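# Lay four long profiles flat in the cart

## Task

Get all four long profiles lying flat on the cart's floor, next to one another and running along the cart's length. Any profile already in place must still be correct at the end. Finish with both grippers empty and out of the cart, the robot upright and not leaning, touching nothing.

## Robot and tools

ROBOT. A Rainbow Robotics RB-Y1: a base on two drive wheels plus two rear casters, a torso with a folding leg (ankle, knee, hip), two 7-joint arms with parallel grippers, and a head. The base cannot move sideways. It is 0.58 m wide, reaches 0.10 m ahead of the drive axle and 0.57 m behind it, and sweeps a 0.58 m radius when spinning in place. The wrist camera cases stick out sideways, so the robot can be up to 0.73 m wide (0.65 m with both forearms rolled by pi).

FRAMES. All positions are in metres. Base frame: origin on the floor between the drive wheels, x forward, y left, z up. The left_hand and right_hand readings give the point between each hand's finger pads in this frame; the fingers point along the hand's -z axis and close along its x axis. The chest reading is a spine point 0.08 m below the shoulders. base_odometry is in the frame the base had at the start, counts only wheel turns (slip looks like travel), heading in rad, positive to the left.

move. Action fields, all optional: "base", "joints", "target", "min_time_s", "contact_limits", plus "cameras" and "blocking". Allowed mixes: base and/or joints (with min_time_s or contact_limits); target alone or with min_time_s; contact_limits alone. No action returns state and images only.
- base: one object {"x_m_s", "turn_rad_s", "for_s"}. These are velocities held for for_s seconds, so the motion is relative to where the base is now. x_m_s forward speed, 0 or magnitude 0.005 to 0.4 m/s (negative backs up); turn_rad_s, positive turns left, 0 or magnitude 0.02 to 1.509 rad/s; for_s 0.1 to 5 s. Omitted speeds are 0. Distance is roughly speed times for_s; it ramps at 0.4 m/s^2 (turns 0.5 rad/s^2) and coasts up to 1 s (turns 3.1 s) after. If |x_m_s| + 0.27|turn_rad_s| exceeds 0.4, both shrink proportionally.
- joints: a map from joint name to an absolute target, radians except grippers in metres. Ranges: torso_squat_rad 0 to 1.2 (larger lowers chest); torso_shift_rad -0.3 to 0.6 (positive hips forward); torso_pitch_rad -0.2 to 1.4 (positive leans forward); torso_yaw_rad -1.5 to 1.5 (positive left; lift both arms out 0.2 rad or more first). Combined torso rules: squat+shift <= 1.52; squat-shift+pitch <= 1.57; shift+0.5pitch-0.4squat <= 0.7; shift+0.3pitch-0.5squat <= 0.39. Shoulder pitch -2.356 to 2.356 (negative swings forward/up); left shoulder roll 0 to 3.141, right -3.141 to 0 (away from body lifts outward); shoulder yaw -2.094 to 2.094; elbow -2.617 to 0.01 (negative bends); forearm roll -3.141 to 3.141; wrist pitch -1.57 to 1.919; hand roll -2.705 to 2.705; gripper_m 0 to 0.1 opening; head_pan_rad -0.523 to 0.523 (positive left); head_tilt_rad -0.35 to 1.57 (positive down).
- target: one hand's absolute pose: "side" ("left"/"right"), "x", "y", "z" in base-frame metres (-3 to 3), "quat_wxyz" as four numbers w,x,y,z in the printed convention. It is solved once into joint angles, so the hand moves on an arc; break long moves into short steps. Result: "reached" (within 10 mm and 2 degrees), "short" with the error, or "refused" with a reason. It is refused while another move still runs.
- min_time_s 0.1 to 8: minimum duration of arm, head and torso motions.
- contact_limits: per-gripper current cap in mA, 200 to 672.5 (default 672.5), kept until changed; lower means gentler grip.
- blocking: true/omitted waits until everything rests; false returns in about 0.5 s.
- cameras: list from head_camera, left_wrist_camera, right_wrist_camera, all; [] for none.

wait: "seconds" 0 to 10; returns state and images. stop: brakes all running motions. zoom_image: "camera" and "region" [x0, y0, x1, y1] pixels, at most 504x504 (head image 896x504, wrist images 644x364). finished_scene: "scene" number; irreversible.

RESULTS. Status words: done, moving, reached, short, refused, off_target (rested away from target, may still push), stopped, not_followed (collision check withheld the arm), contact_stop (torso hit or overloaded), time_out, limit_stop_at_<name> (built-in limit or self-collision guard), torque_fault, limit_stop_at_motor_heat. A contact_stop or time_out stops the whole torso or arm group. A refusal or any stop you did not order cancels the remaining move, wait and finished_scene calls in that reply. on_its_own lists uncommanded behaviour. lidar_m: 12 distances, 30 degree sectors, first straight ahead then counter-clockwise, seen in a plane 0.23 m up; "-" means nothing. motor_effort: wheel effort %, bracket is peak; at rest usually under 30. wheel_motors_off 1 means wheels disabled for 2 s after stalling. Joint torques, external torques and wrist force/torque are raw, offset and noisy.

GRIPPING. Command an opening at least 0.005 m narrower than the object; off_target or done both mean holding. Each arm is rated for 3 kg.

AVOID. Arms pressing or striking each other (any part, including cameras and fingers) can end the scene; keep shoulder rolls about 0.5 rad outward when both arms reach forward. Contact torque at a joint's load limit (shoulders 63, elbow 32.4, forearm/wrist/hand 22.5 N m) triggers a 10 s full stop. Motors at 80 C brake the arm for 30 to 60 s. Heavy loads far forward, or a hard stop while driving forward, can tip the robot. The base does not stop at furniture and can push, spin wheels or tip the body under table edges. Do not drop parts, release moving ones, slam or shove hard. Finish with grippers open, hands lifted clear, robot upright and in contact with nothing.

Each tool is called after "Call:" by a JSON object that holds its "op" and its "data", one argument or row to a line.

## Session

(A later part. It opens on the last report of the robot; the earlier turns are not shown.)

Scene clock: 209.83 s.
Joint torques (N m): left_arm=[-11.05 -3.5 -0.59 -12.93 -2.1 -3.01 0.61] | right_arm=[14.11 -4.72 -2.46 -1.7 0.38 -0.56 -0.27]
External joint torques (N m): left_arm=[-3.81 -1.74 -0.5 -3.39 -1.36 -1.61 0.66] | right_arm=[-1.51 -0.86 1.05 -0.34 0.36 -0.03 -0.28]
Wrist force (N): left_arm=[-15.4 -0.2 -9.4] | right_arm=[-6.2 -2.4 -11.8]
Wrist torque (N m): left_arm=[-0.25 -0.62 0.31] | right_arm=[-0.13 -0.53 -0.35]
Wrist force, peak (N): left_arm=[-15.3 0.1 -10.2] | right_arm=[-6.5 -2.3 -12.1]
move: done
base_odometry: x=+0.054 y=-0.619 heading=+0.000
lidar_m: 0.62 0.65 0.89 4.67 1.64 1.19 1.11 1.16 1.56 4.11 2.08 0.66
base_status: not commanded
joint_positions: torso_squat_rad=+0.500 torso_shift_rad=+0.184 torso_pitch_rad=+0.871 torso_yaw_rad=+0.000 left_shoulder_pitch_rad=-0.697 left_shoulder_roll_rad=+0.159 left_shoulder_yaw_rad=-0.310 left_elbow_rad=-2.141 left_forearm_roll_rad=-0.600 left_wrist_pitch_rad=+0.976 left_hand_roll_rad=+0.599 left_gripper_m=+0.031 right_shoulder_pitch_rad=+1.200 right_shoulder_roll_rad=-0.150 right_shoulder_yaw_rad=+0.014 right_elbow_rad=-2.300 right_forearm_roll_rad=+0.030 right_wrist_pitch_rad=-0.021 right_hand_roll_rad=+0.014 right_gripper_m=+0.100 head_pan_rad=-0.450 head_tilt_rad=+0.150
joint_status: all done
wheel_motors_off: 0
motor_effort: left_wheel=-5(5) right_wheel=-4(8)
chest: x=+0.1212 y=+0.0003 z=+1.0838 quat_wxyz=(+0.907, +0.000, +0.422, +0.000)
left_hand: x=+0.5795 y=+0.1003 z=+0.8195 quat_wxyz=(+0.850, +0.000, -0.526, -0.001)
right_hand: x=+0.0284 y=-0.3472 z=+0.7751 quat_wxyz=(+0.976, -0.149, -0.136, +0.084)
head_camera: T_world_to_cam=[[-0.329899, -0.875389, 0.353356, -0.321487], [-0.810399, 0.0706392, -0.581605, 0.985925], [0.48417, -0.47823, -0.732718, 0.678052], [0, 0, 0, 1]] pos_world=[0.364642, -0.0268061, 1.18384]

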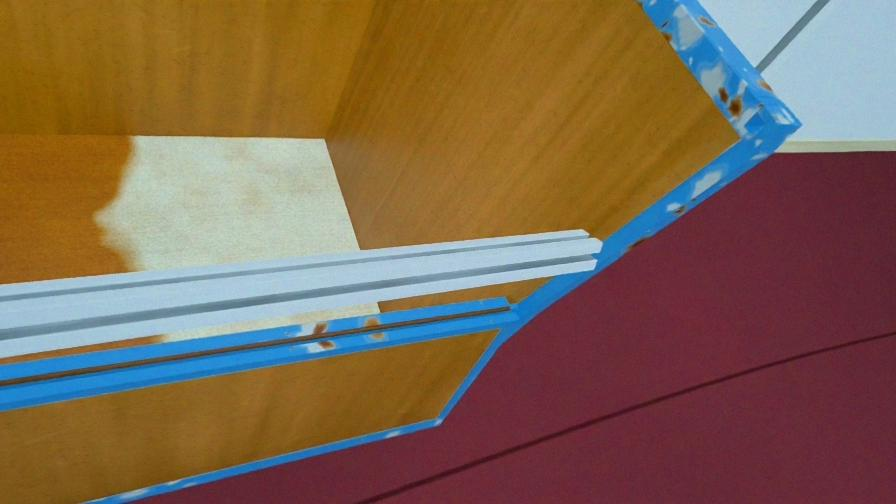

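Call:
{"op": "move", "data": {
  "target": {"side": "left", "x": 0.58, "y": 0.086, "z": 0.82, "quat_wxyz": [0.85, 0, -0.527, 0]},
  "min_time_s": 0.8,
  "cameras": ["head_camera"]
}}

Call:
{"op": "zoom_image", "data": {
  "camera": "head_camera",
  "region": [450, 100, 700, 350]
}}

Call:
{"op": "move", "data": {
  "joints": {"head_pan_rad": 0.52, "head_tilt_rad": 0.15},
  "cameras": ["head_camera"]
}}

Call:
{"op": "zoom_image", "data": {
  "camera": "head_camera",
  "region": [0, 150, 200, 350]
}}

Scene clock: 239.93 s.
Joint torques (N m): left_arm=[-12.09 -4.04 -1.59 -12.62 -2.12 -2.66 0.57] | right_arm=[14.58 -4.57 -2.76 -1.61 0.13 -0.52 -0.13]
External joint torques (N m): left_arm=[-4.6 -1.58 -1.14 -3.12 -1.37 -1.26 0.62] | right_arm=[-1.04 -0.71 0.75 -0.25 0.11 0.01 -0.14]
Wrist force (N): left_arm=[-15.1 0.1 -9.9] | right_arm=[-6.2 -2.2 -12.1]
Wrist torque (N m): left_arm=[-0.27 -0.59 0.35] | right_arm=[-0.15 -0.54 -0.34]
Wrist force, peak (N): left_arm=[-15.3 0.1 -10.2] | right_arm=[-6.3 -2.3 -12.3]
move: done
base_odometry: x=+0.054 y=-0.619 heading=+0.000
lidar_m: 0.62 0.66 0.90 4.69 1.63 1.19 1.11 1.15 1.57 4.12 2.08 0.65
base_status: not commanded
joint_positions: torso_squat_rad=+0.500 torso_shift_rad=+0.184 torso_pitch_rad=+0.871 torso_yaw_rad=+0.000 left_shoulder_pitch_rad=-0.713 left_shoulder_roll_rad=+0.125 left_shoulder_yaw_rad=-0.334 left_elbow_rad=-2.117 left_forearm_roll_rad=-0.642 left_wrist_pitch_rad=+0.982 left_hand_roll_rad=+0.606 left_gripper_m=+0.031 right_shoulder_pitch_rad=+1.200 right_shoulder_roll_rad=-0.150 right_shoulder_yaw_rad=+0.014 right_elbow_rad=-2.300 right_forearm_roll_rad=+0.030 right_wrist_pitch_rad=-0.021 right_hand_roll_rad=+0.014 right_gripper_m=+0.100 head_pan_rad=-0.450 head_tilt_rad=+0.150
joint_status: all done
wheel_motors_off: 0
motor_effort: left_wheel=-4(5) right_wheel=-3(6)
chest: x=+0.1212 y=+0.0003 z=+1.0838 quat_wxyz=(+0.907, +0.000, +0.422, +0.000)
left_hand: x=+0.5794 y=+0.0863 z=+0.8196 quat_wxyz=(+0.851, +0.000, -0.526, -0.001)
left_hand_status: reached (checked arc, planned for 0.8 s): 1 mm and 0.2 deg off.
right_hand: x=+0.0284 y=-0.3472 z=+0.7751 quat_wxyz=(+0.976, -0.149, -0.136, +0.084)
head_camera: T_world_to_cam=[[-0.329899, -0.875389, 0.353356, -0.321487], [-0.810399, 0.0706392, -0.581605, 0.985925], [0.48417, -0.47823, -0.732718, 0.678052], [0, 0, 0, 1]] pos_world=[0.364642, -0.0268061, 1.18384]

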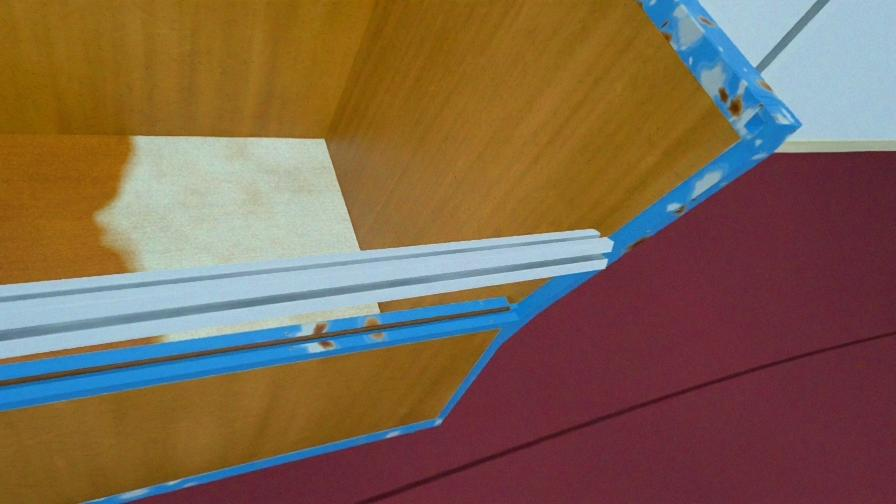

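Scaled by 2.016 (camera's finer frame: 1280x720).

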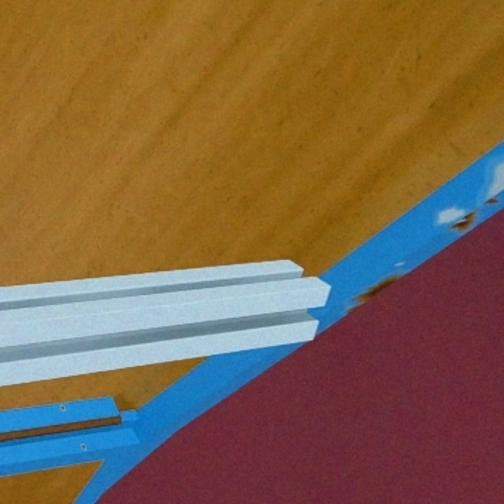

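Scene clock: 241.27 s.
Joint torques (N m): left_arm=[-12.34 -3.8 -1.45 -12.34 -2.33 -2.85 0.38] | right_arm=[14.16 -4.48 -2.38 -1.66 0.31 -0.46 -0.37]
External joint torques (N m): left_arm=[-4.85 -1.34 -1 -2.84 -1.58 -1.45 0.43] | right_arm=[-1.46 -0.62 1.12 -0.29 0.29 0.07 -0.38]
Wrist force (N): left_arm=[-14.8 0.3 -10.1] | right_arm=[-6.2 -2.2 -12.2]
Wrist torque (N m): left_arm=[-0.32 -0.55 0.32] | right_arm=[-0.14 -0.55 -0.35]
Wrist force, peak (N): left_arm=[-15.0 0.2 -10.2] | right_arm=[-6.2 -2.4 -12.3]
move: done
base_odometry: x=+0.054 y=-0.619 heading=+0.000
lidar_m: 0.62 0.65 0.90 4.68 1.64 1.18 1.12 1.16 1.57 4.12 2.08 0.66
base_status: not commanded
joint_positions: torso_squat_rad=+0.500 torso_shift_rad=+0.184 torso_pitch_rad=+0.871 torso_yaw_rad=+0.000 left_shoulder_pitch_rad=-0.713 left_shoulder_roll_rad=+0.125 left_shoulder_yaw_rad=-0.334 left_elbow_rad=-2.117 left_forearm_roll_rad=-0.642 left_wrist_pitch_rad=+0.982 left_hand_roll_rad=+0.606 left_gripper_m=+0.031 right_shoulder_pitch_rad=+1.200 right_shoulder_roll_rad=-0.150 right_shoulder_yaw_rad=+0.014 right_elbow_rad=-2.300 right_forearm_roll_rad=+0.030 right_wrist_pitch_rad=-0.021 right_hand_roll_rad=+0.014 right_gripper_m=+0.100 head_pan_rad=+0.520 head_tilt_rad=+0.150
joint_status: all done
wheel_motors_off: 0
motor_effort: left_wheel=-5(5) right_wheel=-4(6)
chest: x=+0.1212 y=+0.0003 z=+1.0838 quat_wxyz=(+0.907, +0.000, +0.422, +0.000)
left_hand: x=+0.5794 y=+0.0863 z=+0.8196 quat_wxyz=(+0.851, +0.000, -0.526, -0.001)
right_hand: x=+0.0284 y=-0.3472 z=+0.7751 quat_wxyz=(+0.976, -0.149, -0.136, +0.084)
head_camera: T_world_to_cam=[[0.270453, -0.893195, -0.359247, 0.357597], [-0.826672, -0.024205, -0.562163, 0.96753], [0.493426, 0.449018, -0.744925, 0.689506], [0, 0, 0, 1]] pos_world=[0.362896, 0.0332222, 1.18601]

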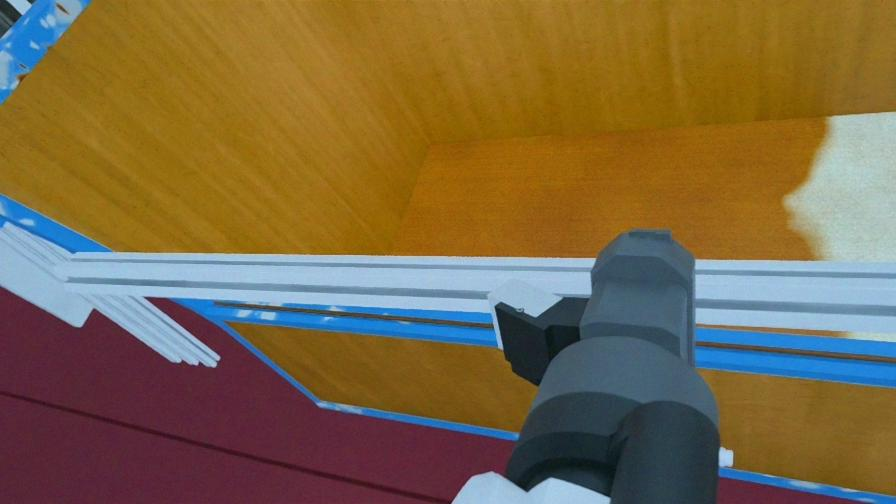

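Scaled by 2.520 (camera's finer frame: 1280x720).

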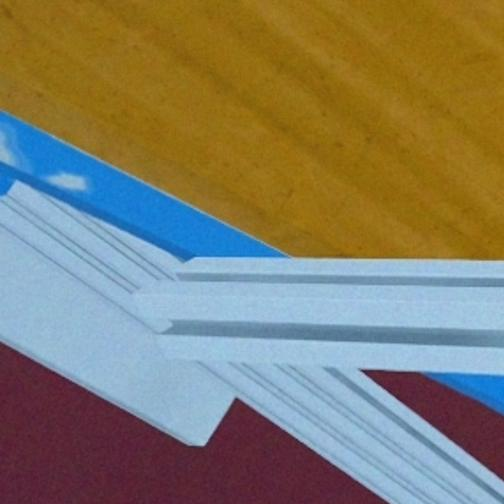

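Call:
{"op": "move", "data": {
  "base": {"x_m_s": 0.08, "for_s": 0.7},
  "cameras": ["head_camera"]
}}

Call:
{"op": "zoom_image", "data": {
  "camera": "head_camera",
  "region": [0, 150, 200, 350]
}}

Call:
{"op": "move", "data": {
  "joints": {"head_pan_rad": -0.45},
  "cameras": ["head_camera"]
}}

Call:
{"op": "zoom_image", "data": {
  "camera": "head_camera",
  "region": [500, 150, 700, 350]
}}

Scene clock: 252.27 s.
Joint torques (N m): left_arm=[-11.67 -3.53 -1.63 -12.73 -1.81 -2.93 0.36] | right_arm=[13.98 -4.16 -2.55 -1.71 0.26 -0.61 -0.18]
External joint torques (N m): left_arm=[-4.18 -1.07 -1.18 -3.23 -1.05 -1.53 0.41] | right_arm=[-1.65 -0.3 0.96 -0.35 0.23 -0.07 -0.19]
Wrist force (N): left_arm=[-14.9 -0.2 -9.8] | right_arm=[-6.2 -2.3 -12.0]
Wrist torque (N m): left_arm=[-0.29 -0.58 0.33] | right_arm=[-0.14 -0.53 -0.35]
Wrist force, peak (N): left_arm=[-15.5 0.5 -10.4] | right_arm=[-6.5 -2.1 -12.2]
move: done
base_odometry: x=+0.110 y=-0.619 heading=+0.000
lidar_m: 0.57 0.59 0.81 4.91 1.73 1.25 1.17 1.22 1.65 4.30 2.00 0.60
base_status: done (sent for 0.7 of 0.7 s)
joint_positions: torso_squat_rad=+0.500 torso_shift_rad=+0.184 torso_pitch_rad=+0.871 torso_yaw_rad=+0.000 left_shoulder_pitch_rad=-0.714 left_shoulder_roll_rad=+0.125 left_shoulder_yaw_rad=-0.334 left_elbow_rad=-2.116 left_forearm_roll_rad=-0.642 left_wrist_pitch_rad=+0.982 left_hand_roll_rad=+0.606 left_gripper_m=+0.031 right_shoulder_pitch_rad=+1.200 right_shoulder_roll_rad=-0.150 right_shoulder_yaw_rad=+0.014 right_elbow_rad=-2.300 right_forearm_roll_rad=+0.030 right_wrist_pitch_rad=-0.021 right_hand_roll_rad=+0.014 right_gripper_m=+0.100 head_pan_rad=+0.520 head_tilt_rad=+0.150
joint_status: not commanded
wheel_motors_off: 0
motor_effort: left_wheel=-5(24) right_wheel=-3(30)
chest: x=+0.1212 y=+0.0003 z=+1.0838 quat_wxyz=(+0.907, +0.000, +0.422, +0.000)
left_hand: x=+0.5794 y=+0.0863 z=+0.8197 quat_wxyz=(+0.850, +0.000, -0.526, -0.001)
right_hand: x=+0.0283 y=-0.3472 z=+0.7751 quat_wxyz=(+0.976, -0.149, -0.136, +0.084)
head_camera: T_world_to_cam=[[0.270469, -0.893206, -0.359207, 0.357571], [-0.826621, -0.0242, -0.562238, 0.967517], [0.493501, 0.448996, -0.744888, 0.689485], [0, 0, 0, 1]] pos_world=[0.362796, 0.0332223, 1.18601]

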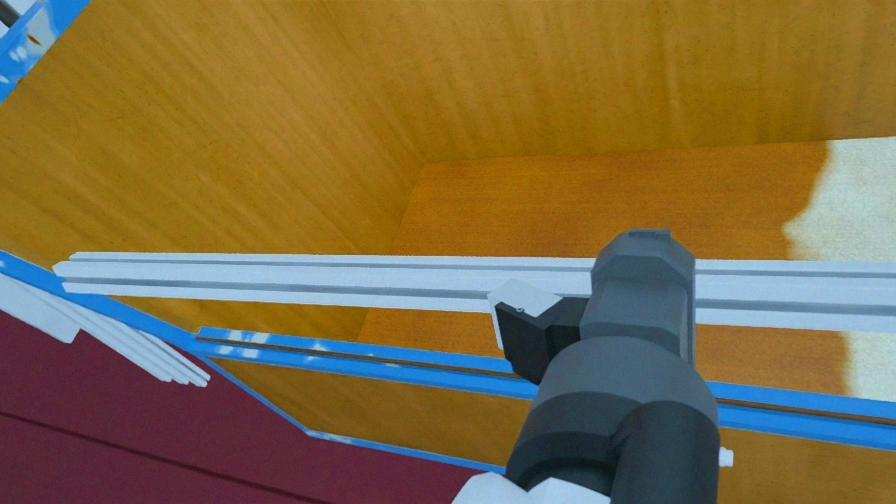

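Scaled by 2.520 (camera's finer frame: 1280x720).

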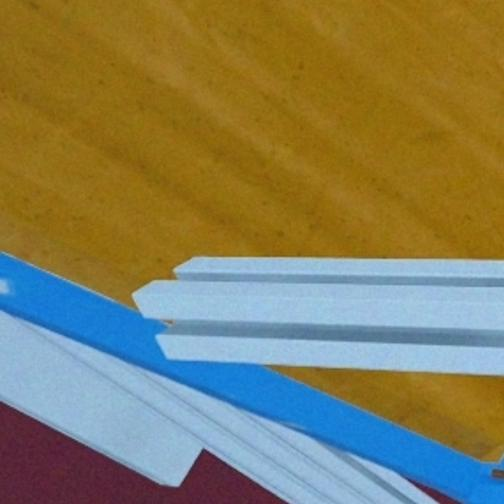

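Scene clock: 253.60 s.
Joint torques (N m): left_arm=[-11.84 -3.68 -1.35 -12.9 -2.07 -2.94 0.51] | right_arm=[14.09 -4.35 -2.08 -2.05 0.07 -0.65 -0.17]
External joint torques (N m): left_arm=[-4.35 -1.21 -0.9 -3.4 -1.32 -1.54 0.55] | right_arm=[-1.53 -0.49 1.43 -0.69 0.05 -0.11 -0.18]
Wrist force (N): left_arm=[-14.8 0.1 -9.6] | right_arm=[-6.2 -2.2 -12.0]
Wrist torque (N m): left_arm=[-0.32 -0.54 0.33] | right_arm=[-0.15 -0.54 -0.36]
Wrist force, peak (N): left_arm=[-15.5 0.3 -9.9] | right_arm=[-6.5 -2.3 -12.2]
move: done
base_odometry: x=+0.110 y=-0.619 heading=+0.000
lidar_m: 0.57 0.59 0.82 4.90 1.73 1.24 1.17 1.21 1.65 4.31 2.01 0.59
base_status: not commanded
joint_positions: torso_squat_rad=+0.500 torso_shift_rad=+0.184 torso_pitch_rad=+0.871 torso_yaw_rad=+0.000 left_shoulder_pitch_rad=-0.714 left_shoulder_roll_rad=+0.125 left_shoulder_yaw_rad=-0.334 left_elbow_rad=-2.116 left_forearm_roll_rad=-0.642 left_wrist_pitch_rad=+0.982 left_hand_roll_rad=+0.606 left_gripper_m=+0.031 right_shoulder_pitch_rad=+1.200 right_shoulder_roll_rad=-0.150 right_shoulder_yaw_rad=+0.014 right_elbow_rad=-2.300 right_forearm_roll_rad=+0.030 right_wrist_pitch_rad=-0.021 right_hand_roll_rad=+0.014 right_gripper_m=+0.100 head_pan_rad=-0.450 head_tilt_rad=+0.150
joint_status: all done
wheel_motors_off: 0
motor_effort: left_wheel=-4(5) right_wheel=-3(5)
chest: x=+0.1212 y=+0.0003 z=+1.0838 quat_wxyz=(+0.907, +0.000, +0.422, +0.000)
left_hand: x=+0.5794 y=+0.0863 z=+0.8197 quat_wxyz=(+0.850, +0.000, -0.526, -0.001)
right_hand: x=+0.0283 y=-0.3472 z=+0.7751 quat_wxyz=(+0.976, -0.149, -0.136, +0.084)
head_camera: T_world_to_cam=[[-0.329972, -0.875367, 0.353342, -0.321479], [-0.810348, 0.0706713, -0.581671, 0.986044], [0.484205, -0.478266, -0.732672, 0.678056], [0, 0, 0, 1]] pos_world=[0.364642, -0.026806, 1.18394]

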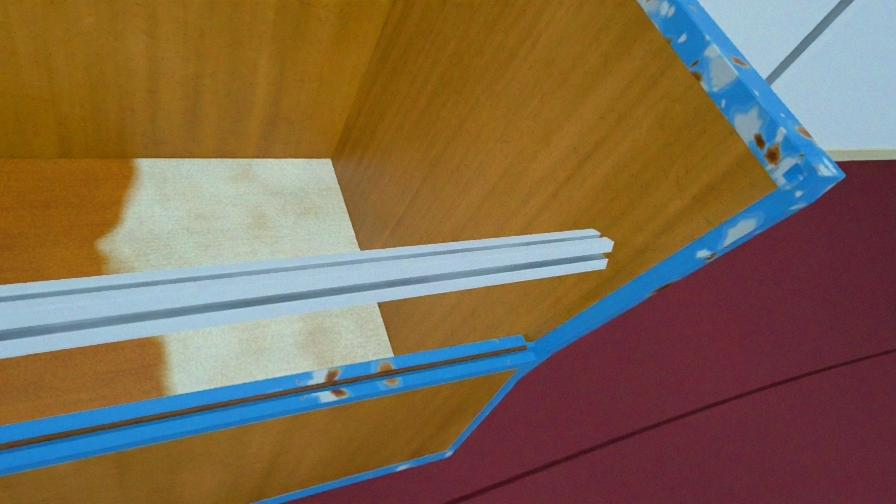

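Scaled by 2.520 (camera's finer frame: 1280x720).

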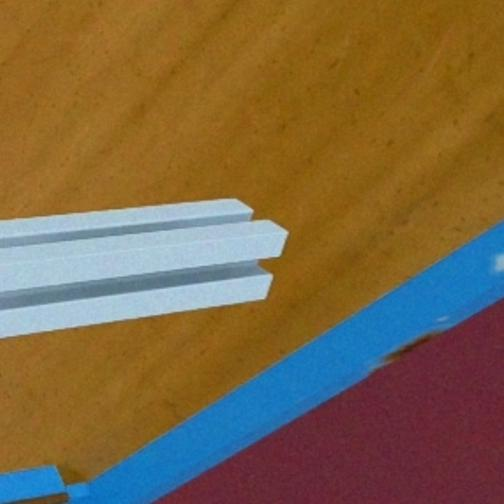

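Call:
{"op": "move", "data": {
  "base": {"x_m_s": 0.15, "for_s": 1.87},
  "cameras": ["head_camera"]
}}

Call:
{"op": "move", "data": {
  "joints": {"head_pan_rad": 0.5, "head_tilt_rad": 0.15},
  "cameras": ["head_camera"]
}}

Scene clock: 267.93 s.
Joint torques (N m): left_arm=[-11.04 -4.22 -2.01 -12.97 -1.81 -2.78 0.64] | right_arm=[14.82 -4.7 -2.74 -1.69 0.12 -0.66 -0.18]
External joint torques (N m): left_arm=[-3.55 -1.75 -1.56 -3.47 -1.05 -1.38 0.68] | right_arm=[-0.8 -0.84 0.77 -0.33 0.09 -0.13 -0.19]
Wrist force (N): left_arm=[-14.7 0.2 -10.0] | right_arm=[-6.2 -2.2 -12.1]
Wrist torque (N m): left_arm=[-0.34 -0.54 0.34] | right_arm=[-0.14 -0.53 -0.36]
Wrist force, peak (N): left_arm=[-15.2 -0.1 -11.1] | right_arm=[-6.3 -2.2 -12.4]
move: done
base_odometry: x=+0.390 y=-0.618 heading=+0.000
lidar_m: 0.29 0.29 0.42 2.02 2.13 1.54 1.45 1.50 2.03 4.68 0.42 0.30
base_status: done (sent for 1.87 of 1.87 s)
joint_positions: torso_squat_rad=+0.500 torso_shift_rad=+0.184 torso_pitch_rad=+0.871 torso_yaw_rad=+0.000 left_shoulder_pitch_rad=-0.714 left_shoulder_roll_rad=+0.125 left_shoulder_yaw_rad=-0.334 left_elbow_rad=-2.116 left_forearm_roll_rad=-0.642 left_wrist_pitch_rad=+0.982 left_hand_roll_rad=+0.606 left_gripper_m=+0.031 right_shoulder_pitch_rad=+1.200 right_shoulder_roll_rad=-0.150 right_shoulder_yaw_rad=+0.014 right_elbow_rad=-2.300 right_forearm_roll_rad=+0.030 right_wrist_pitch_rad=-0.021 right_hand_roll_rad=+0.014 right_gripper_m=+0.100 head_pan_rad=-0.450 head_tilt_rad=+0.150
joint_status: not commanded
wheel_motors_off: 0
motor_effort: left_wheel=-1(24) right_wheel=+2(30)
chest: x=+0.1212 y=+0.0003 z=+1.0838 quat_wxyz=(+0.907, +0.000, +0.422, +0.000)
left_hand: x=+0.5794 y=+0.0863 z=+0.8198 quat_wxyz=(+0.850, +0.000, -0.526, -0.001)
right_hand: x=+0.0284 y=-0.3472 z=+0.7751 quat_wxyz=(+0.976, -0.149, -0.136, +0.084)
head_camera: T_world_to_cam=[[-0.329972, -0.875367, 0.353342, -0.321479], [-0.810348, 0.0706713, -0.581671, 0.986044], [0.484205, -0.478266, -0.732672, 0.678056], [0, 0, 0, 1]] pos_world=[0.364642, -0.026806, 1.18394]

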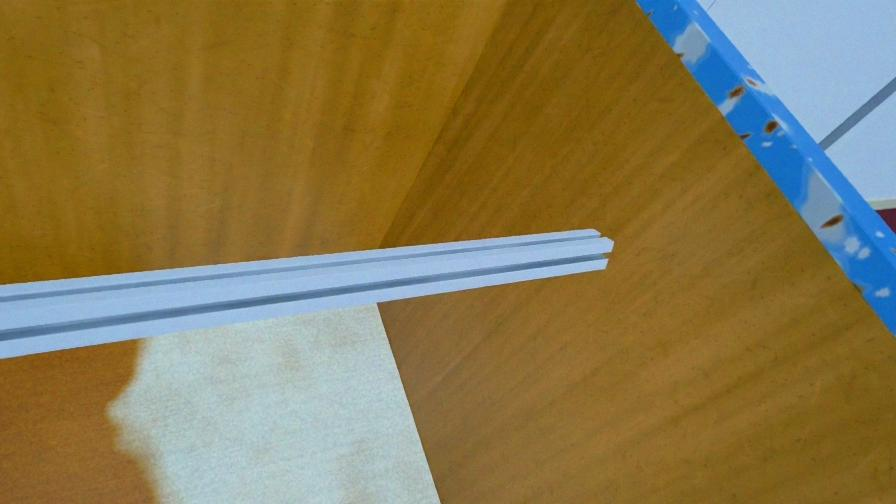

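Scene clock: 269.23 s.
Joint torques (N m): left_arm=[-11.18 -3.78 -1.97 -12.69 -2.17 -2.82 0.17] | right_arm=[14.14 -4.83 -2.42 -1.47 0.32 -0.66 -0.12]
External joint torques (N m): left_arm=[-3.68 -1.32 -1.52 -3.19 -1.41 -1.43 0.21] | right_arm=[-1.48 -0.98 1.09 -0.1 0.3 -0.13 -0.13]
Wrist force (N): left_arm=[-14.9 -0.1 -9.6] | right_arm=[-6.4 -2.2 -11.9]
Wrist torque (N m): left_arm=[-0.30 -0.55 0.36] | right_arm=[-0.15 -0.56 -0.36]
Wrist force, peak (N): left_arm=[-15.1 0.0 -10.1] | right_arm=[-6.3 -2.2 -12.2]
move: done
base_odometry: x=+0.390 y=-0.618 heading=+0.000
lidar_m: 0.29 0.29 0.43 2.01 2.13 1.54 1.45 1.51 2.03 4.69 0.42 0.29
base_status: not commanded
joint_positions: torso_squat_rad=+0.500 torso_shift_rad=+0.184 torso_pitch_rad=+0.871 torso_yaw_rad=+0.000 left_shoulder_pitch_rad=-0.714 left_shoulder_roll_rad=+0.125 left_shoulder_yaw_rad=-0.334 left_elbow_rad=-2.116 left_forearm_roll_rad=-0.642 left_wrist_pitch_rad=+0.982 left_hand_roll_rad=+0.606 left_gripper_m=+0.031 right_shoulder_pitch_rad=+1.200 right_shoulder_roll_rad=-0.150 right_shoulder_yaw_rad=+0.014 right_elbow_rad=-2.300 right_forearm_roll_rad=+0.030 right_wrist_pitch_rad=-0.021 right_hand_roll_rad=+0.014 right_gripper_m=+0.100 head_pan_rad=+0.500 head_tilt_rad=+0.150
joint_status: all done
wheel_motors_off: 0
motor_effort: left_wheel=-1(2) right_wheel=-1(2)
chest: x=+0.1212 y=+0.0003 z=+1.0838 quat_wxyz=(+0.907, +0.000, +0.422, +0.000)
left_hand: x=+0.5794 y=+0.0863 z=+0.8198 quat_wxyz=(+0.850, +0.000, -0.526, -0.001)
right_hand: x=+0.0283 y=-0.3472 z=+0.7751 quat_wxyz=(+0.976, -0.149, -0.136, +0.084)
head_camera: T_world_to_cam=[[0.258906, -0.901968, -0.345575, 0.34461], [-0.826921, -0.0220863, -0.561884, 0.967222], [0.499169, 0.431238, -0.751574, 0.695892], [0, 0, 0, 1]] pos_world=[0.363227, 0.0320939, 1.18557]

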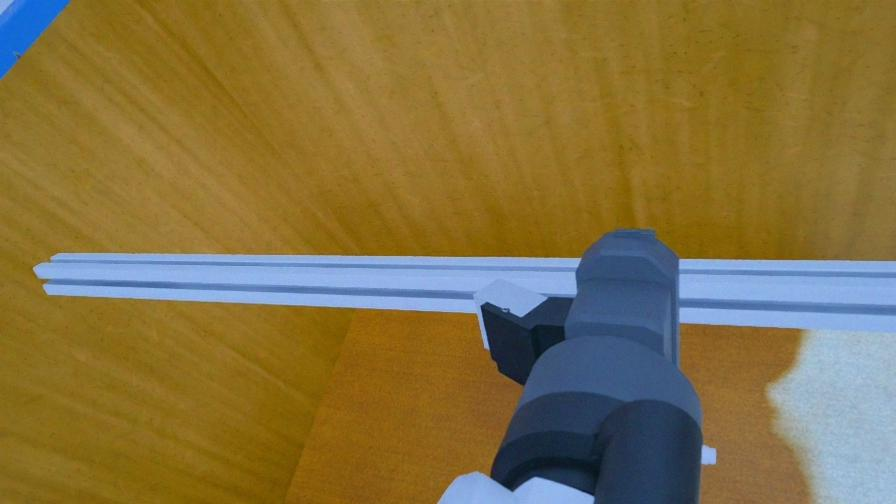

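Call:
{"op": "move", "data": {
  "target": {"side": "left", "x": 0.56, "y": 0.086, "z": 0.62, "quat_wxyz": [0.9997, -0.0225, 0, 0]},
  "min_time_s": 2,
  "cameras": ["head_camera"]
}}

Scene clock: 280.80 s.
Joint torques (N m): left_arm=[-19.82 1.47 0.65 -9.62 -0.17 -0.04 -0.11] | right_arm=[14.39 -4.34 -2.41 -2.14 0.15 -0.5 -0.15]
External joint torques (N m): left_arm=[-3.65 0.49 0.53 -1.44 -0.27 0.07 -0.11] | right_arm=[-1.23 -0.49 1.1 -0.77 0.12 0.04 -0.16]
Wrist force (N): left_arm=[-1.1 1.0 -18.9] | right_arm=[-6.2 -2.4 -12.1]
Wrist torque (N m): left_arm=[-0.45 -0.21 0.23] | right_arm=[-0.13 -0.55 -0.35]
Wrist force, peak (N): left_arm=[-4.2 -0.4 -19.5] | right_arm=[-6.5 -2.1 -12.2]
move: done
base_odometry: x=+0.390 y=-0.618 heading=+0.000
lidar_m: 0.29 0.31 0.42 2.01 2.12 1.53 1.45 1.50 2.04 4.67 0.42 0.30
base_status: not commanded
joint_positions: torso_squat_rad=+0.500 torso_shift_rad=+0.184 torso_pitch_rad=+0.871 torso_yaw_rad=+0.000 left_shoulder_pitch_rad=-1.343 left_shoulder_roll_rad=+0.139 left_shoulder_yaw_rad=+0.034 left_elbow_rad=-1.075 left_forearm_roll_rad=+0.060 left_wrist_pitch_rad=+1.492 left_hand_roll_rad=+0.326 left_gripper_m=+0.031 right_shoulder_pitch_rad=+1.200 right_shoulder_roll_rad=-0.150 right_shoulder_yaw_rad=+0.014 right_elbow_rad=-2.300 right_forearm_roll_rad=+0.030 right_wrist_pitch_rad=-0.021 right_hand_roll_rad=+0.014 right_gripper_m=+0.100 head_pan_rad=+0.500 head_tilt_rad=+0.150
joint_status: all done
wheel_motors_off: 0
motor_effort: left_wheel=-1(2) right_wheel=+0(3)
chest: x=+0.1212 y=+0.0003 z=+1.0838 quat_wxyz=(+0.907, +0.000, +0.422, +0.000)
left_hand: x=+0.5592 y=+0.0861 z=+0.6196 quat_wxyz=(+1.000, -0.022, +0.000, +0.000)
left_hand_status: reached (checked arc, planned for 2.0 s): 1 mm and 0.0 deg off.
right_hand: x=+0.0283 y=-0.3472 z=+0.7751 quat_wxyz=(+0.976, -0.149, -0.136, +0.084)
head_camera: T_world_to_cam=[[0.258906, -0.901968, -0.345575, 0.34461], [-0.826921, -0.0220863, -0.561884, 0.967222], [0.499169, 0.431238, -0.751574, 0.695892], [0, 0, 0, 1]] pos_world=[0.363227, 0.0320939, 1.18557]

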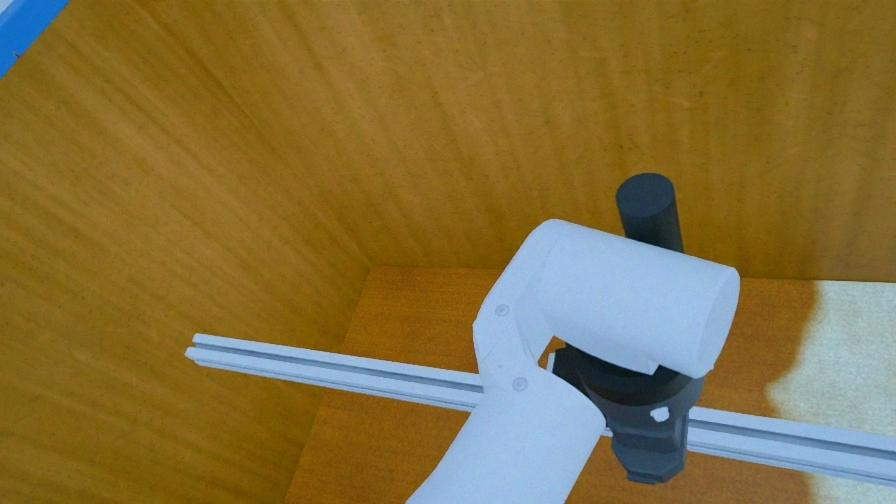

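Call:
{"op": "move", "data": {
  "target": {"side": "left", "x": 0.6, "y": 0.086, "z": 0.6, "quat_wxyz": [0.9997, -0.0225, 0, 0]},
  "min_time_s": 1.2,
  "cameras": []
}}

Call:
{"op": "move", "data": {
  "joints": {"torso_squat_rad": 0.9, "torso_shift_rad": 0.25, "torso_pitch_rad": 0.85, "head_tilt_rad": 0.1},
  "cameras": ["head_camera"]
}}

Call:
{"op": "move", "data": {
  "target": {"side": "left", "x": 0.65, "y": 0.086, "z": 0.52, "quat_wxyz": [0.9997, -0.0225, 0, 0]},
  "min_time_s": 1.5,
  "cameras": ["head_camera"]
}}

Scene clock: 305.73 s.
Joint torques (N m): left_arm=[-23.61 2.9 0.82 -9.17 0.14 0.21 0.13] | right_arm=[14.07 -4.42 -2.82 -1.95 0.23 -0.61 -0.29]
External joint torques (N m): left_arm=[-4.51 0.2 0.66 -1.8 0.03 0.33 0.13] | right_arm=[-1.56 -0.57 0.68 -0.59 0.2 -0.08 -0.3]
Wrist force (N): left_arm=[-0.8 1.1 -18.7] | right_arm=[-6.3 -2.2 -12.0]
Wrist torque (N m): left_arm=[-0.52 -0.17 0.18] | right_arm=[-0.14 -0.54 -0.36]
Wrist force, peak (N): left_arm=[-3.5 0.9 -19.6] | right_arm=[-6.4 -2.3 -12.4]
move: done
base_odometry: x=+0.390 y=-0.618 heading=+0.000
lidar_m: 0.29 0.30 0.41 2.02 2.12 1.54 1.45 1.51 2.03 4.69 0.42 0.30
base_status: not commanded
joint_positions: torso_squat_rad=+0.500 torso_shift_rad=+0.184 torso_pitch_rad=+0.871 torso_yaw_rad=+0.000 left_shoulder_pitch_rad=-1.626 left_shoulder_roll_rad=+0.182 left_shoulder_yaw_rad=+0.084 left_elbow_rad=-0.510 left_forearm_roll_rad=+0.090 left_wrist_pitch_rad=+1.206 left_hand_roll_rad=+0.287 left_gripper_m=+0.031 right_shoulder_pitch_rad=+1.200 right_shoulder_roll_rad=-0.150 right_shoulder_yaw_rad=+0.014 right_elbow_rad=-2.300 right_forearm_roll_rad=+0.030 right_wrist_pitch_rad=-0.021 right_hand_roll_rad=+0.014 right_gripper_m=+0.100 head_pan_rad=+0.500 head_tilt_rad=+0.150
joint_status: all done
wheel_motors_off: 0
motor_effort: left_wheel=-2(2) right_wheel=+0(2)
chest: x=+0.1212 y=+0.0003 z=+1.0838 quat_wxyz=(+0.907, +0.000, +0.422, +0.000)
left_hand: x=+0.5989 y=+0.0862 z=+0.5997 quat_wxyz=(+1.000, -0.023, -0.002, +0.000)
left_hand_status: reached (checked arc, planned for 1.2 s): 1 mm and 0.2 deg off.
right_hand: x=+0.0283 y=-0.3472 z=+0.7751 quat_wxyz=(+0.976, -0.149, -0.136, +0.084)

Scene clock: 307.93 s.
Joint torques (N m): left_arm=[-24.95 4.07 0.64 -9.51 0.03 0.01 0.09] | right_arm=[14.52 -4.34 -3.18 -2.03 0.3 -0.83 -0.3]
External joint torques (N m): left_arm=[-5.55 1.18 0.47 -2.03 -0.05 0.16 0.09] | right_arm=[-1.04 -0.46 0.34 -0.46 0.27 -0.26 -0.32]
Wrist force (N): left_arm=[-1.0 0.9 -18.4] | right_arm=[-6.0 -2.2 -12.2]
Wrist torque (N m): left_arm=[-0.42 -0.19 0.24] | right_arm=[-0.13 -0.54 -0.37]
Wrist force, peak (N): left_arm=[-0.8 1.1 -19.4] | right_arm=[-6.5 -2.0 -12.6]
move: done
base_odometry: x=+0.390 y=-0.618 heading=+0.000
lidar_m: 0.28 0.30 0.42 2.01 2.13 1.54 1.46 1.50 2.04 4.68 0.41 0.30
base_status: not commanded
joint_positions: torso_squat_rad=+0.900 torso_shift_rad=+0.250 torso_pitch_rad=+0.851 torso_yaw_rad=+0.000 left_shoulder_pitch_rad=-1.626 left_shoulder_roll_rad=+0.182 left_shoulder_yaw_rad=+0.084 left_elbow_rad=-0.510 left_forearm_roll_rad=+0.090 left_wrist_pitch_rad=+1.206 left_hand_roll_rad=+0.287 left_gripper_m=+0.031 right_shoulder_pitch_rad=+1.200 right_shoulder_roll_rad=-0.150 right_shoulder_yaw_rad=+0.014 right_elbow_rad=-2.300 right_forearm_roll_rad=+0.030 right_wrist_pitch_rad=-0.021 right_hand_roll_rad=+0.014 right_gripper_m=+0.100 head_pan_rad=+0.500 head_tilt_rad=+0.100
joint_status: all done
wheel_motors_off: 0
motor_effort: left_wheel=+0(1) right_wheel=-1(3)
chest: x=+0.1123 y=+0.0003 z=+0.9062 quat_wxyz=(+0.911, +0.000, +0.413, +0.000)
left_hand: x=+0.5996 y=+0.0862 z=+0.4317 quat_wxyz=(+1.000, -0.023, -0.011, +0.000)
right_hand: x=+0.0257 y=-0.3472 z=+0.5957 quat_wxyz=(+0.974, -0.149, -0.146, +0.082)
head_camera: T_world_to_cam=[[0.264592, -0.901342, -0.342891, 0.282921], [-0.789459, 0.0017552, -0.613801, 0.902736], [0.553846, 0.433105, -0.711108, 0.513931], [0, 0, 0, 1]] pos_world=[0.353176, 0.0308381, 1.01657]

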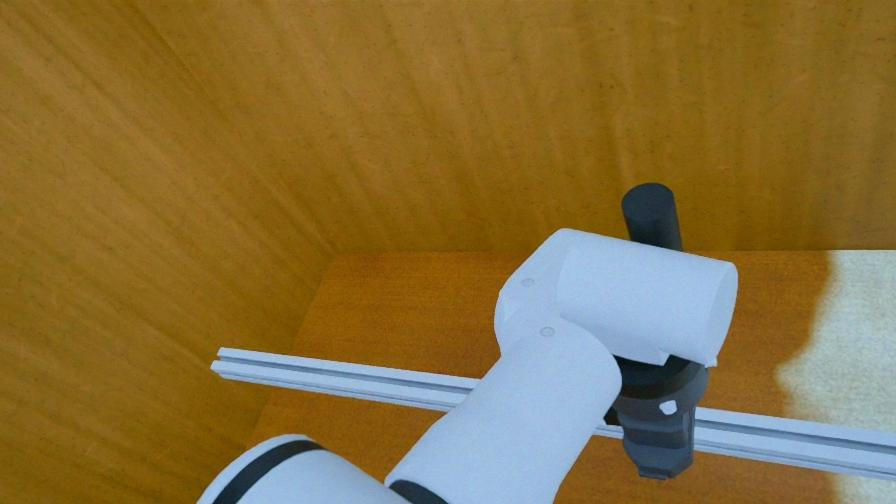

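Scene clock: 309.77 s.
Joint torques (N m): left_arm=[-29.02 6.39 0.99 -9.29 0.36 0.37 -0.19] | right_arm=[14.09 -5.05 -3.08 -2.23 0.06 -0.82 -0.24]
External joint torques (N m): left_arm=[-6.69 1.8 0.81 -1.5 0.28 0.48 -0.19] | right_arm=[-1.46 -1.17 0.44 -0.66 0.03 -0.25 -0.25]
Wrist force (N): left_arm=[-0.6 0.7 -18.5] | right_arm=[-6.0 -2.1 -12.1]
Wrist torque (N m): left_arm=[-0.60 -0.21 0.25] | right_arm=[-0.14 -0.53 -0.35]
Wrist force, peak (N): left_arm=[-0.8 1.0 -19.3] | right_arm=[-6.4 -2.1 -12.5]
move: done
base_odometry: x=+0.390 y=-0.618 heading=+0.000
lidar_m: 0.29 0.30 0.42 2.01 2.12 1.54 1.45 1.51 2.04 4.68 0.42 0.30
base_status: not commanded
joint_positions: torso_squat_rad=+0.900 torso_shift_rad=+0.250 torso_pitch_rad=+0.851 torso_yaw_rad=+0.000 left_shoulder_pitch_rad=-1.892 left_shoulder_roll_rad=+0.251 left_shoulder_yaw_rad=+0.122 left_elbow_rad=-0.343 left_forearm_roll_rad=+0.118 left_wrist_pitch_rad=+1.333 left_hand_roll_rad=+0.258 left_gripper_m=+0.031 right_shoulder_pitch_rad=+1.200 right_shoulder_roll_rad=-0.150 right_shoulder_yaw_rad=+0.014 right_elbow_rad=-2.300 right_forearm_roll_rad=+0.030 right_wrist_pitch_rad=-0.021 right_hand_roll_rad=+0.014 right_gripper_m=+0.100 head_pan_rad=+0.500 head_tilt_rad=+0.100
joint_status: all done
wheel_motors_off: 0
motor_effort: left_wheel=+0(1) right_wheel=+2(4)
chest: x=+0.1123 y=+0.0003 z=+0.9062 quat_wxyz=(+0.911, +0.000, +0.413, +0.000)
left_hand: x=+0.6490 y=+0.0862 z=+0.5192 quat_wxyz=(+1.000, -0.023, -0.001, +0.000)
left_hand_status: reached (checked arc, planned for 1.5 s): 1 mm and 0.1 deg off.
right_hand: x=+0.0257 y=-0.3472 z=+0.5957 quat_wxyz=(+0.974, -0.149, -0.146, +0.082)
head_camera: T_world_to_cam=[[0.264592, -0.901342, -0.342891, 0.282921], [-0.789459, 0.0017552, -0.613801, 0.902736], [0.553846, 0.433105, -0.711108, 0.513931], [0, 0, 0, 1]] pos_world=[0.353176, 0.0308381, 1.01657]

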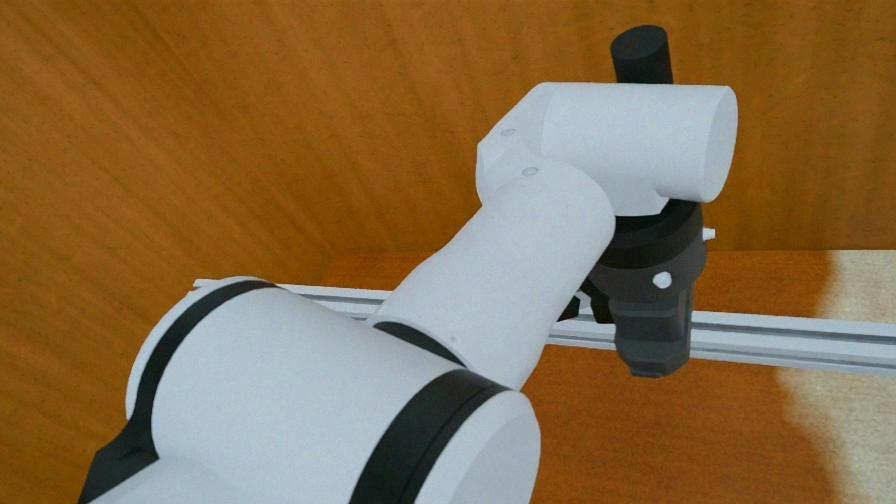

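Call:
{"op": "move", "data": {
  "joints": {"torso_squat_rad": 0.948, "torso_shift_rad": 0.4, "torso_pitch_rad": 0.96, "head_pan_rad": 0.48, "head_tilt_rad": -0.05},
  "cameras": ["head_camera"]
}}

Call:
{"op": "move", "data": {
  "target": {"side": "left", "x": 0.66, "y": 0.086, "z": 0.37, "quat_wxyz": [0.9997, -0.0225, 0, 0]},
  "min_time_s": 1,
  "cameras": ["head_camera"]
}}

Call:
{"op": "move", "data": {
  "joints": {"head_pan_rad": -0.4, "head_tilt_rad": -0.05},
  "cameras": ["head_camera"]
}}

Scene clock: 316.40 s.
Joint torques (N m): left_arm=[-27.64 2.68 0.65 -9.6 0.71 -0.28 0.97] | right_arm=[14.39 -4.52 -2.37 -1.03 0.08 -0.37 -0.25]
External joint torques (N m): left_arm=[-6.63 -0.93 0.52 -2.36 0.56 -0.37 0.97] | right_arm=[-1.47 -0.81 1.02 -0.62 0.07 -0.01 -0.26]
Wrist force (N): left_arm=[-1.1 7.8 -17.4] | right_arm=[-6.0 -2.3 -12.3]
Wrist torque (N m): left_arm=[-0.94 -0.13 -0.97] | right_arm=[-0.13 -0.59 -0.34]
Wrist force, peak (N): left_arm=[-1.0 8.5 -18.0] | right_arm=[-6.2 -2.1 -12.4]
move: done
base_odometry: x=+0.390 y=-0.618 heading=+0.000
lidar_m: 0.29 0.30 0.41 2.01 2.11 1.53 1.45 1.50 2.04 4.68 0.42 0.31
base_status: not commanded
joint_positions: torso_squat_rad=+0.948 torso_shift_rad=+0.400 torso_pitch_rad=+0.961 torso_yaw_rad=+0.000 left_shoulder_pitch_rad=-1.892 left_shoulder_roll_rad=+0.251 left_shoulder_yaw_rad=+0.122 left_elbow_rad=-0.343 left_forearm_roll_rad=+0.118 left_wrist_pitch_rad=+1.333 left_hand_roll_rad=+0.258 left_gripper_m=+0.031 right_shoulder_pitch_rad=+1.200 right_shoulder_roll_rad=-0.150 right_shoulder_yaw_rad=+0.014 right_elbow_rad=-2.300 right_forearm_roll_rad=+0.030 right_wrist_pitch_rad=-0.021 right_hand_roll_rad=+0.014 right_gripper_m=+0.100 head_pan_rad=+0.480 head_tilt_rad=-0.050
joint_status: all done
wheel_motors_off: 0
motor_effort: left_wheel=+1(1) right_wheel=-1(3)
chest: x=+0.1847 y=+0.0003 z=+0.8339 quat_wxyz=(+0.887, +0.000, +0.462, +0.000)
left_hand: x=+0.6756 y=+0.0866 z=+0.3903 quat_wxyz=(+0.998, -0.022, +0.054, +0.001)
right_hand: x=+0.0645 y=-0.3472 z=+0.5348 quat_wxyz=(+0.981, -0.145, -0.092, +0.090)
head_camera: T_world_to_cam=[[0.211233, -0.907591, -0.362847, 0.267229], [-0.773053, 0.0720429, -0.630238, 0.922449], [0.598139, 0.413627, -0.686398, 0.363689], [0, 0, 0, 1]] pos_world=[0.439118, 0.0256473, 0.927961]

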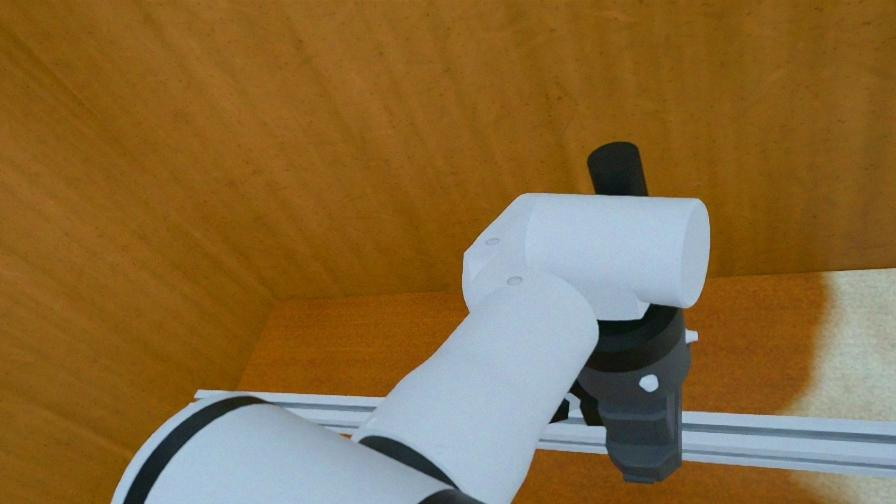

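Scene clock: 317.97 s.
Joint torques (N m): left_arm=[-23.3 2.59 -0.73 -10.2 0 0.05 0.24] | right_arm=[14.22 -4.19 -2.91 -1.03 0.25 -0.38 -0.03]
External joint torques (N m): left_arm=[-5 0.48 -0.89 -2.19 -0.1 0.15 0.24] | right_arm=[-1.64 -0.48 0.49 -0.61 0.25 -0.02 -0.04]
Wrist force (N): left_arm=[-0.5 0.7 -18.4] | right_arm=[-6.3 -2.2 -12.2]
Wrist torque (N m): left_arm=[-0.62 -0.18 0.25] | right_arm=[-0.15 -0.63 -0.34]
Wrist force, peak (N): left_arm=[-2.7 14.5 -18.8] | right_arm=[-6.2 -2.2 -12.5]
move: done
base_odometry: x=+0.390 y=-0.618 heading=+0.000
lidar_m: 0.29 0.30 0.43 2.01 2.11 1.53 1.46 1.50 2.04 4.68 0.42 0.30
base_status: not commanded
joint_positions: torso_squat_rad=+0.948 torso_shift_rad=+0.400 torso_pitch_rad=+0.961 torso_yaw_rad=+0.000 left_shoulder_pitch_rad=-1.588 left_shoulder_roll_rad=+0.196 left_shoulder_yaw_rad=+0.077 left_elbow_rad=-0.836 left_forearm_roll_rad=+0.071 left_wrist_pitch_rad=+1.416 left_hand_roll_rad=+0.301 left_gripper_m=+0.031 right_shoulder_pitch_rad=+1.200 right_shoulder_roll_rad=-0.150 right_shoulder_yaw_rad=+0.014 right_elbow_rad=-2.300 right_forearm_roll_rad=+0.030 right_wrist_pitch_rad=-0.021 right_hand_roll_rad=+0.014 right_gripper_m=+0.100 head_pan_rad=+0.480 head_tilt_rad=-0.050
joint_status: all done
wheel_motors_off: 0
motor_effort: left_wheel=+1(3) right_wheel=+0(4)
chest: x=+0.1847 y=+0.0003 z=+0.8339 quat_wxyz=(+0.887, +0.000, +0.462, +0.000)
left_hand: x=+0.6591 y=+0.0864 z=+0.3695 quat_wxyz=(+1.000, -0.022, +0.002, +0.000)
left_hand_status: reached (checked arc, planned for 1.0 s): 1 mm and 0.2 deg off.
right_hand: x=+0.0645 y=-0.3472 z=+0.5348 quat_wxyz=(+0.981, -0.145, -0.092, +0.090)
head_camera: T_world_to_cam=[[0.211233, -0.907591, -0.362847, 0.267229], [-0.773053, 0.0720429, -0.630238, 0.922449], [0.598139, 0.413627, -0.686398, 0.363689], [0, 0, 0, 1]] pos_world=[0.439118, 0.0256473, 0.927961]

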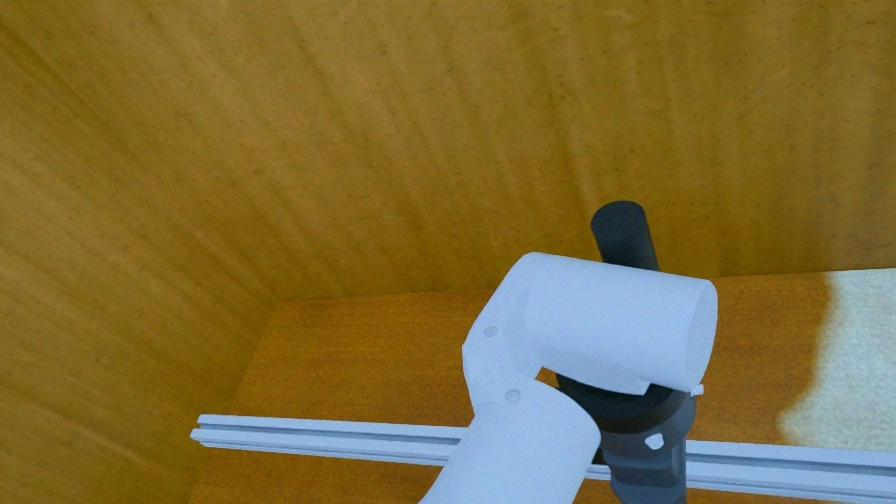

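Scene clock: 319.23 s.
Joint torques (N m): left_arm=[-23.77 1.98 -1.31 -10.39 -0.09 0.29 0.17] | right_arm=[14.63 -4.02 -2.47 -1.14 -0.08 -0.52 -0.21]
External joint torques (N m): left_arm=[-5.47 -0.13 -1.46 -2.38 -0.18 0.39 0.17] | right_arm=[-1.23 -0.3 0.93 -0.72 -0.09 -0.15 -0.21]
Wrist force (N): left_arm=[-0.9 0.5 -18.4] | right_arm=[-6.1 -2.0 -12.4]
Wrist torque (N m): left_arm=[-0.28 -0.22 0.25] | right_arm=[-0.16 -0.60 -0.35]
Wrist force, peak (N): left_arm=[-0.2 0.8 -18.8] | right_arm=[-5.9 -2.5 -12.5]
move: done
base_odometry: x=+0.390 y=-0.618 heading=+0.000
lidar_m: 0.28 0.31 0.41 2.01 2.11 1.54 1.45 1.49 2.03 4.68 0.42 0.30
base_status: not commanded
joint_positions: torso_squat_rad=+0.948 torso_shift_rad=+0.400 torso_pitch_rad=+0.961 torso_yaw_rad=+0.000 left_shoulder_pitch_rad=-1.588 left_shoulder_roll_rad=+0.196 left_shoulder_yaw_rad=+0.077 left_elbow_rad=-0.836 left_forearm_roll_rad=+0.071 left_wrist_pitch_rad=+1.416 left_hand_roll_rad=+0.301 left_gripper_m=+0.031 right_shoulder_pitch_rad=+1.200 right_shoulder_roll_rad=-0.150 right_shoulder_yaw_rad=+0.014 right_elbow_rad=-2.300 right_forearm_roll_rad=+0.030 right_wrist_pitch_rad=-0.021 right_hand_roll_rad=+0.014 right_gripper_m=+0.100 head_pan_rad=-0.400 head_tilt_rad=-0.050
joint_status: all done
wheel_motors_off: 0
motor_effort: left_wheel=+2(2) right_wheel=+1(4)
chest: x=+0.1847 y=+0.0003 z=+0.8339 quat_wxyz=(+0.887, +0.000, +0.462, +0.000)
left_hand: x=+0.6591 y=+0.0864 z=+0.3695 quat_wxyz=(+1.000, -0.022, +0.002, +0.000)
right_hand: x=+0.0645 y=-0.3472 z=+0.5348 quat_wxyz=(+0.981, -0.145, -0.092, +0.090)
head_camera: T_world_to_cam=[[-0.276554, -0.900824, 0.334715, -0.205634], [-0.756141, -0.0109856, -0.654317, 0.938762], [0.593102, -0.434045, -0.678112, 0.358154], [0, 0, 0, 1]] pos_world=[0.440545, -0.0194723, 0.925945]

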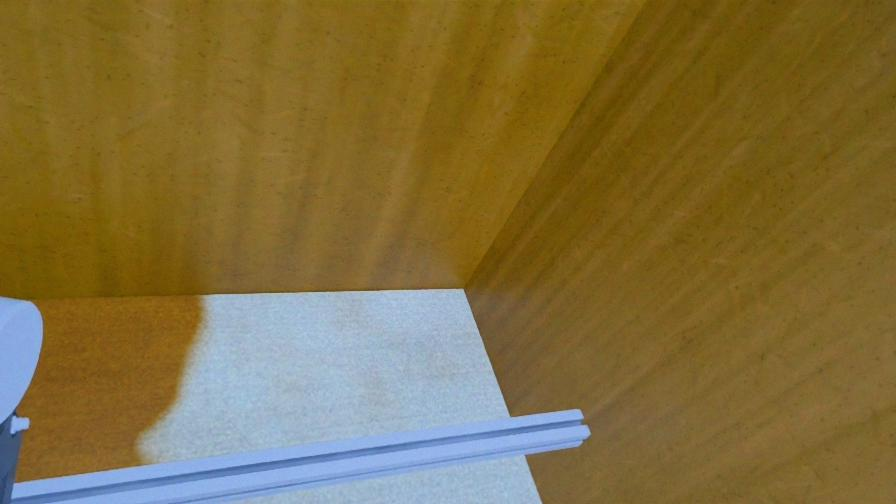

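Call:
{"op": "zoom_image", "data": {
  "camera": "head_camera",
  "region": [440, 280, 660, 500]
}}

Call:
{"op": "move", "data": {
  "joints": {"head_pan_rad": 0.0, "head_tilt_rad": 0.0},
  "cameras": ["head_camera", "left_wrist_camera"]
}}

Scaled by 2.291 (camera's finer frame: 1280x720).

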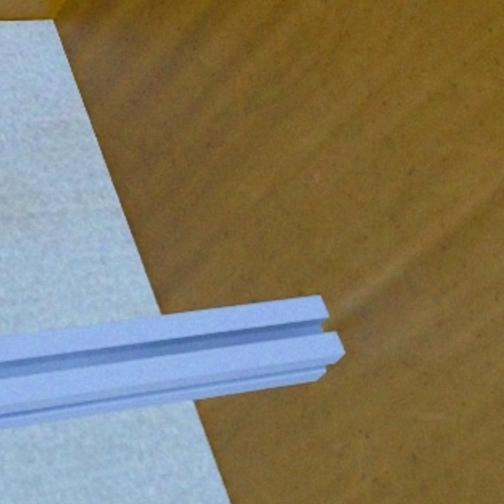

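Scene clock: 345.60 s.
Joint torques (N m): left_arm=[-24.5 1.66 -0.88 -10.11 -0.25 0.2 0.09] | right_arm=[14.63 -4.42 -2.2 -0.91 0.39 -0.5 -0.24]
External joint torques (N m): left_arm=[-6.2 -0.45 -1.04 -2.09 -0.34 0.3 0.09] | right_arm=[-1.23 -0.71 1.2 -0.5 0.39 -0.14 -0.25]
Wrist force (N): left_arm=[-0.2 0.7 -18.4] | right_arm=[-5.8 -2.3 -12.3]
Wrist torque (N m): left_arm=[-0.38 -0.13 0.24] | right_arm=[-0.14 -0.57 -0.35]
Wrist force, peak (N): left_arm=[-0.9 0.6 -18.9] | right_arm=[-6.1 -2.3 -12.5]
move: done
base_odometry: x=+0.390 y=-0.618 heading=+0.000
lidar_m: 0.29 0.31 0.42 2.01 2.13 1.53 1.45 1.51 2.04 4.69 0.43 0.30
base_status: not commanded
joint_positions: torso_squat_rad=+0.948 torso_shift_rad=+0.400 torso_pitch_rad=+0.961 torso_yaw_rad=+0.000 left_shoulder_pitch_rad=-1.588 left_shoulder_roll_rad=+0.196 left_shoulder_yaw_rad=+0.077 left_elbow_rad=-0.836 left_forearm_roll_rad=+0.071 left_wrist_pitch_rad=+1.416 left_hand_roll_rad=+0.301 left_gripper_m=+0.031 right_shoulder_pitch_rad=+1.200 right_shoulder_roll_rad=-0.150 right_shoulder_yaw_rad=+0.014 right_elbow_rad=-2.300 right_forearm_roll_rad=+0.030 right_wrist_pitch_rad=-0.021 right_hand_roll_rad=+0.014 right_gripper_m=+0.100 head_pan_rad=+0.000 head_tilt_rad=+0.000
joint_status: all done
wheel_motors_off: 0
motor_effort: left_wheel=+2(3) right_wheel=+0(3)
chest: x=+0.1847 y=+0.0003 z=+0.8339 quat_wxyz=(+0.887, +0.000, +0.462, +0.000)
left_hand: x=+0.6591 y=+0.0864 z=+0.3695 quat_wxyz=(+1.000, -0.022, +0.002, +0.000)
right_hand: x=+0.0645 y=-0.3472 z=+0.5348 quat_wxyz=(+0.981, -0.145, -0.092, +0.090)
head_camera: T_world_to_cam=[[-0.0549253, -0.998245, 0.0221356, 0.0051677], [-0.79007, 0.0298939, -0.612287, 0.911942], [0.610551, -0.0511188, -0.790325, 0.456067], [0, 0, 0, 1]] pos_world=[0.44233, 0.00121071, 0.918698]
left_wrist_camera: T_world_to_cam=[[0.99931, 0.0226948, 0.029399, -0.672174], [0.00435185, -0.857678, 0.514168, -0.0868052], [0.0368838, -0.513686, -0.857185, 0.415673], [0, 0, 0, 1]] pos_world=[0.656757, 0.154329, 0.420702]

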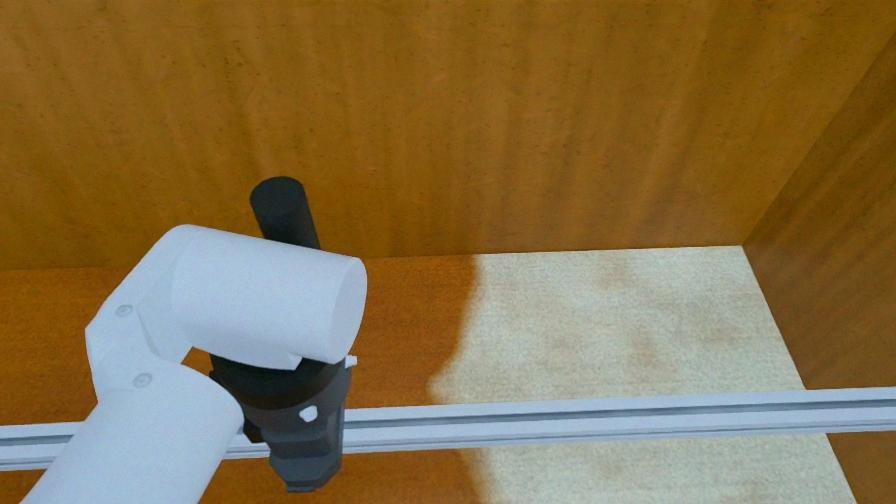

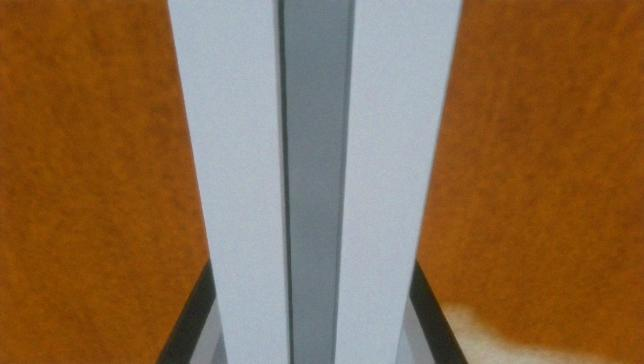

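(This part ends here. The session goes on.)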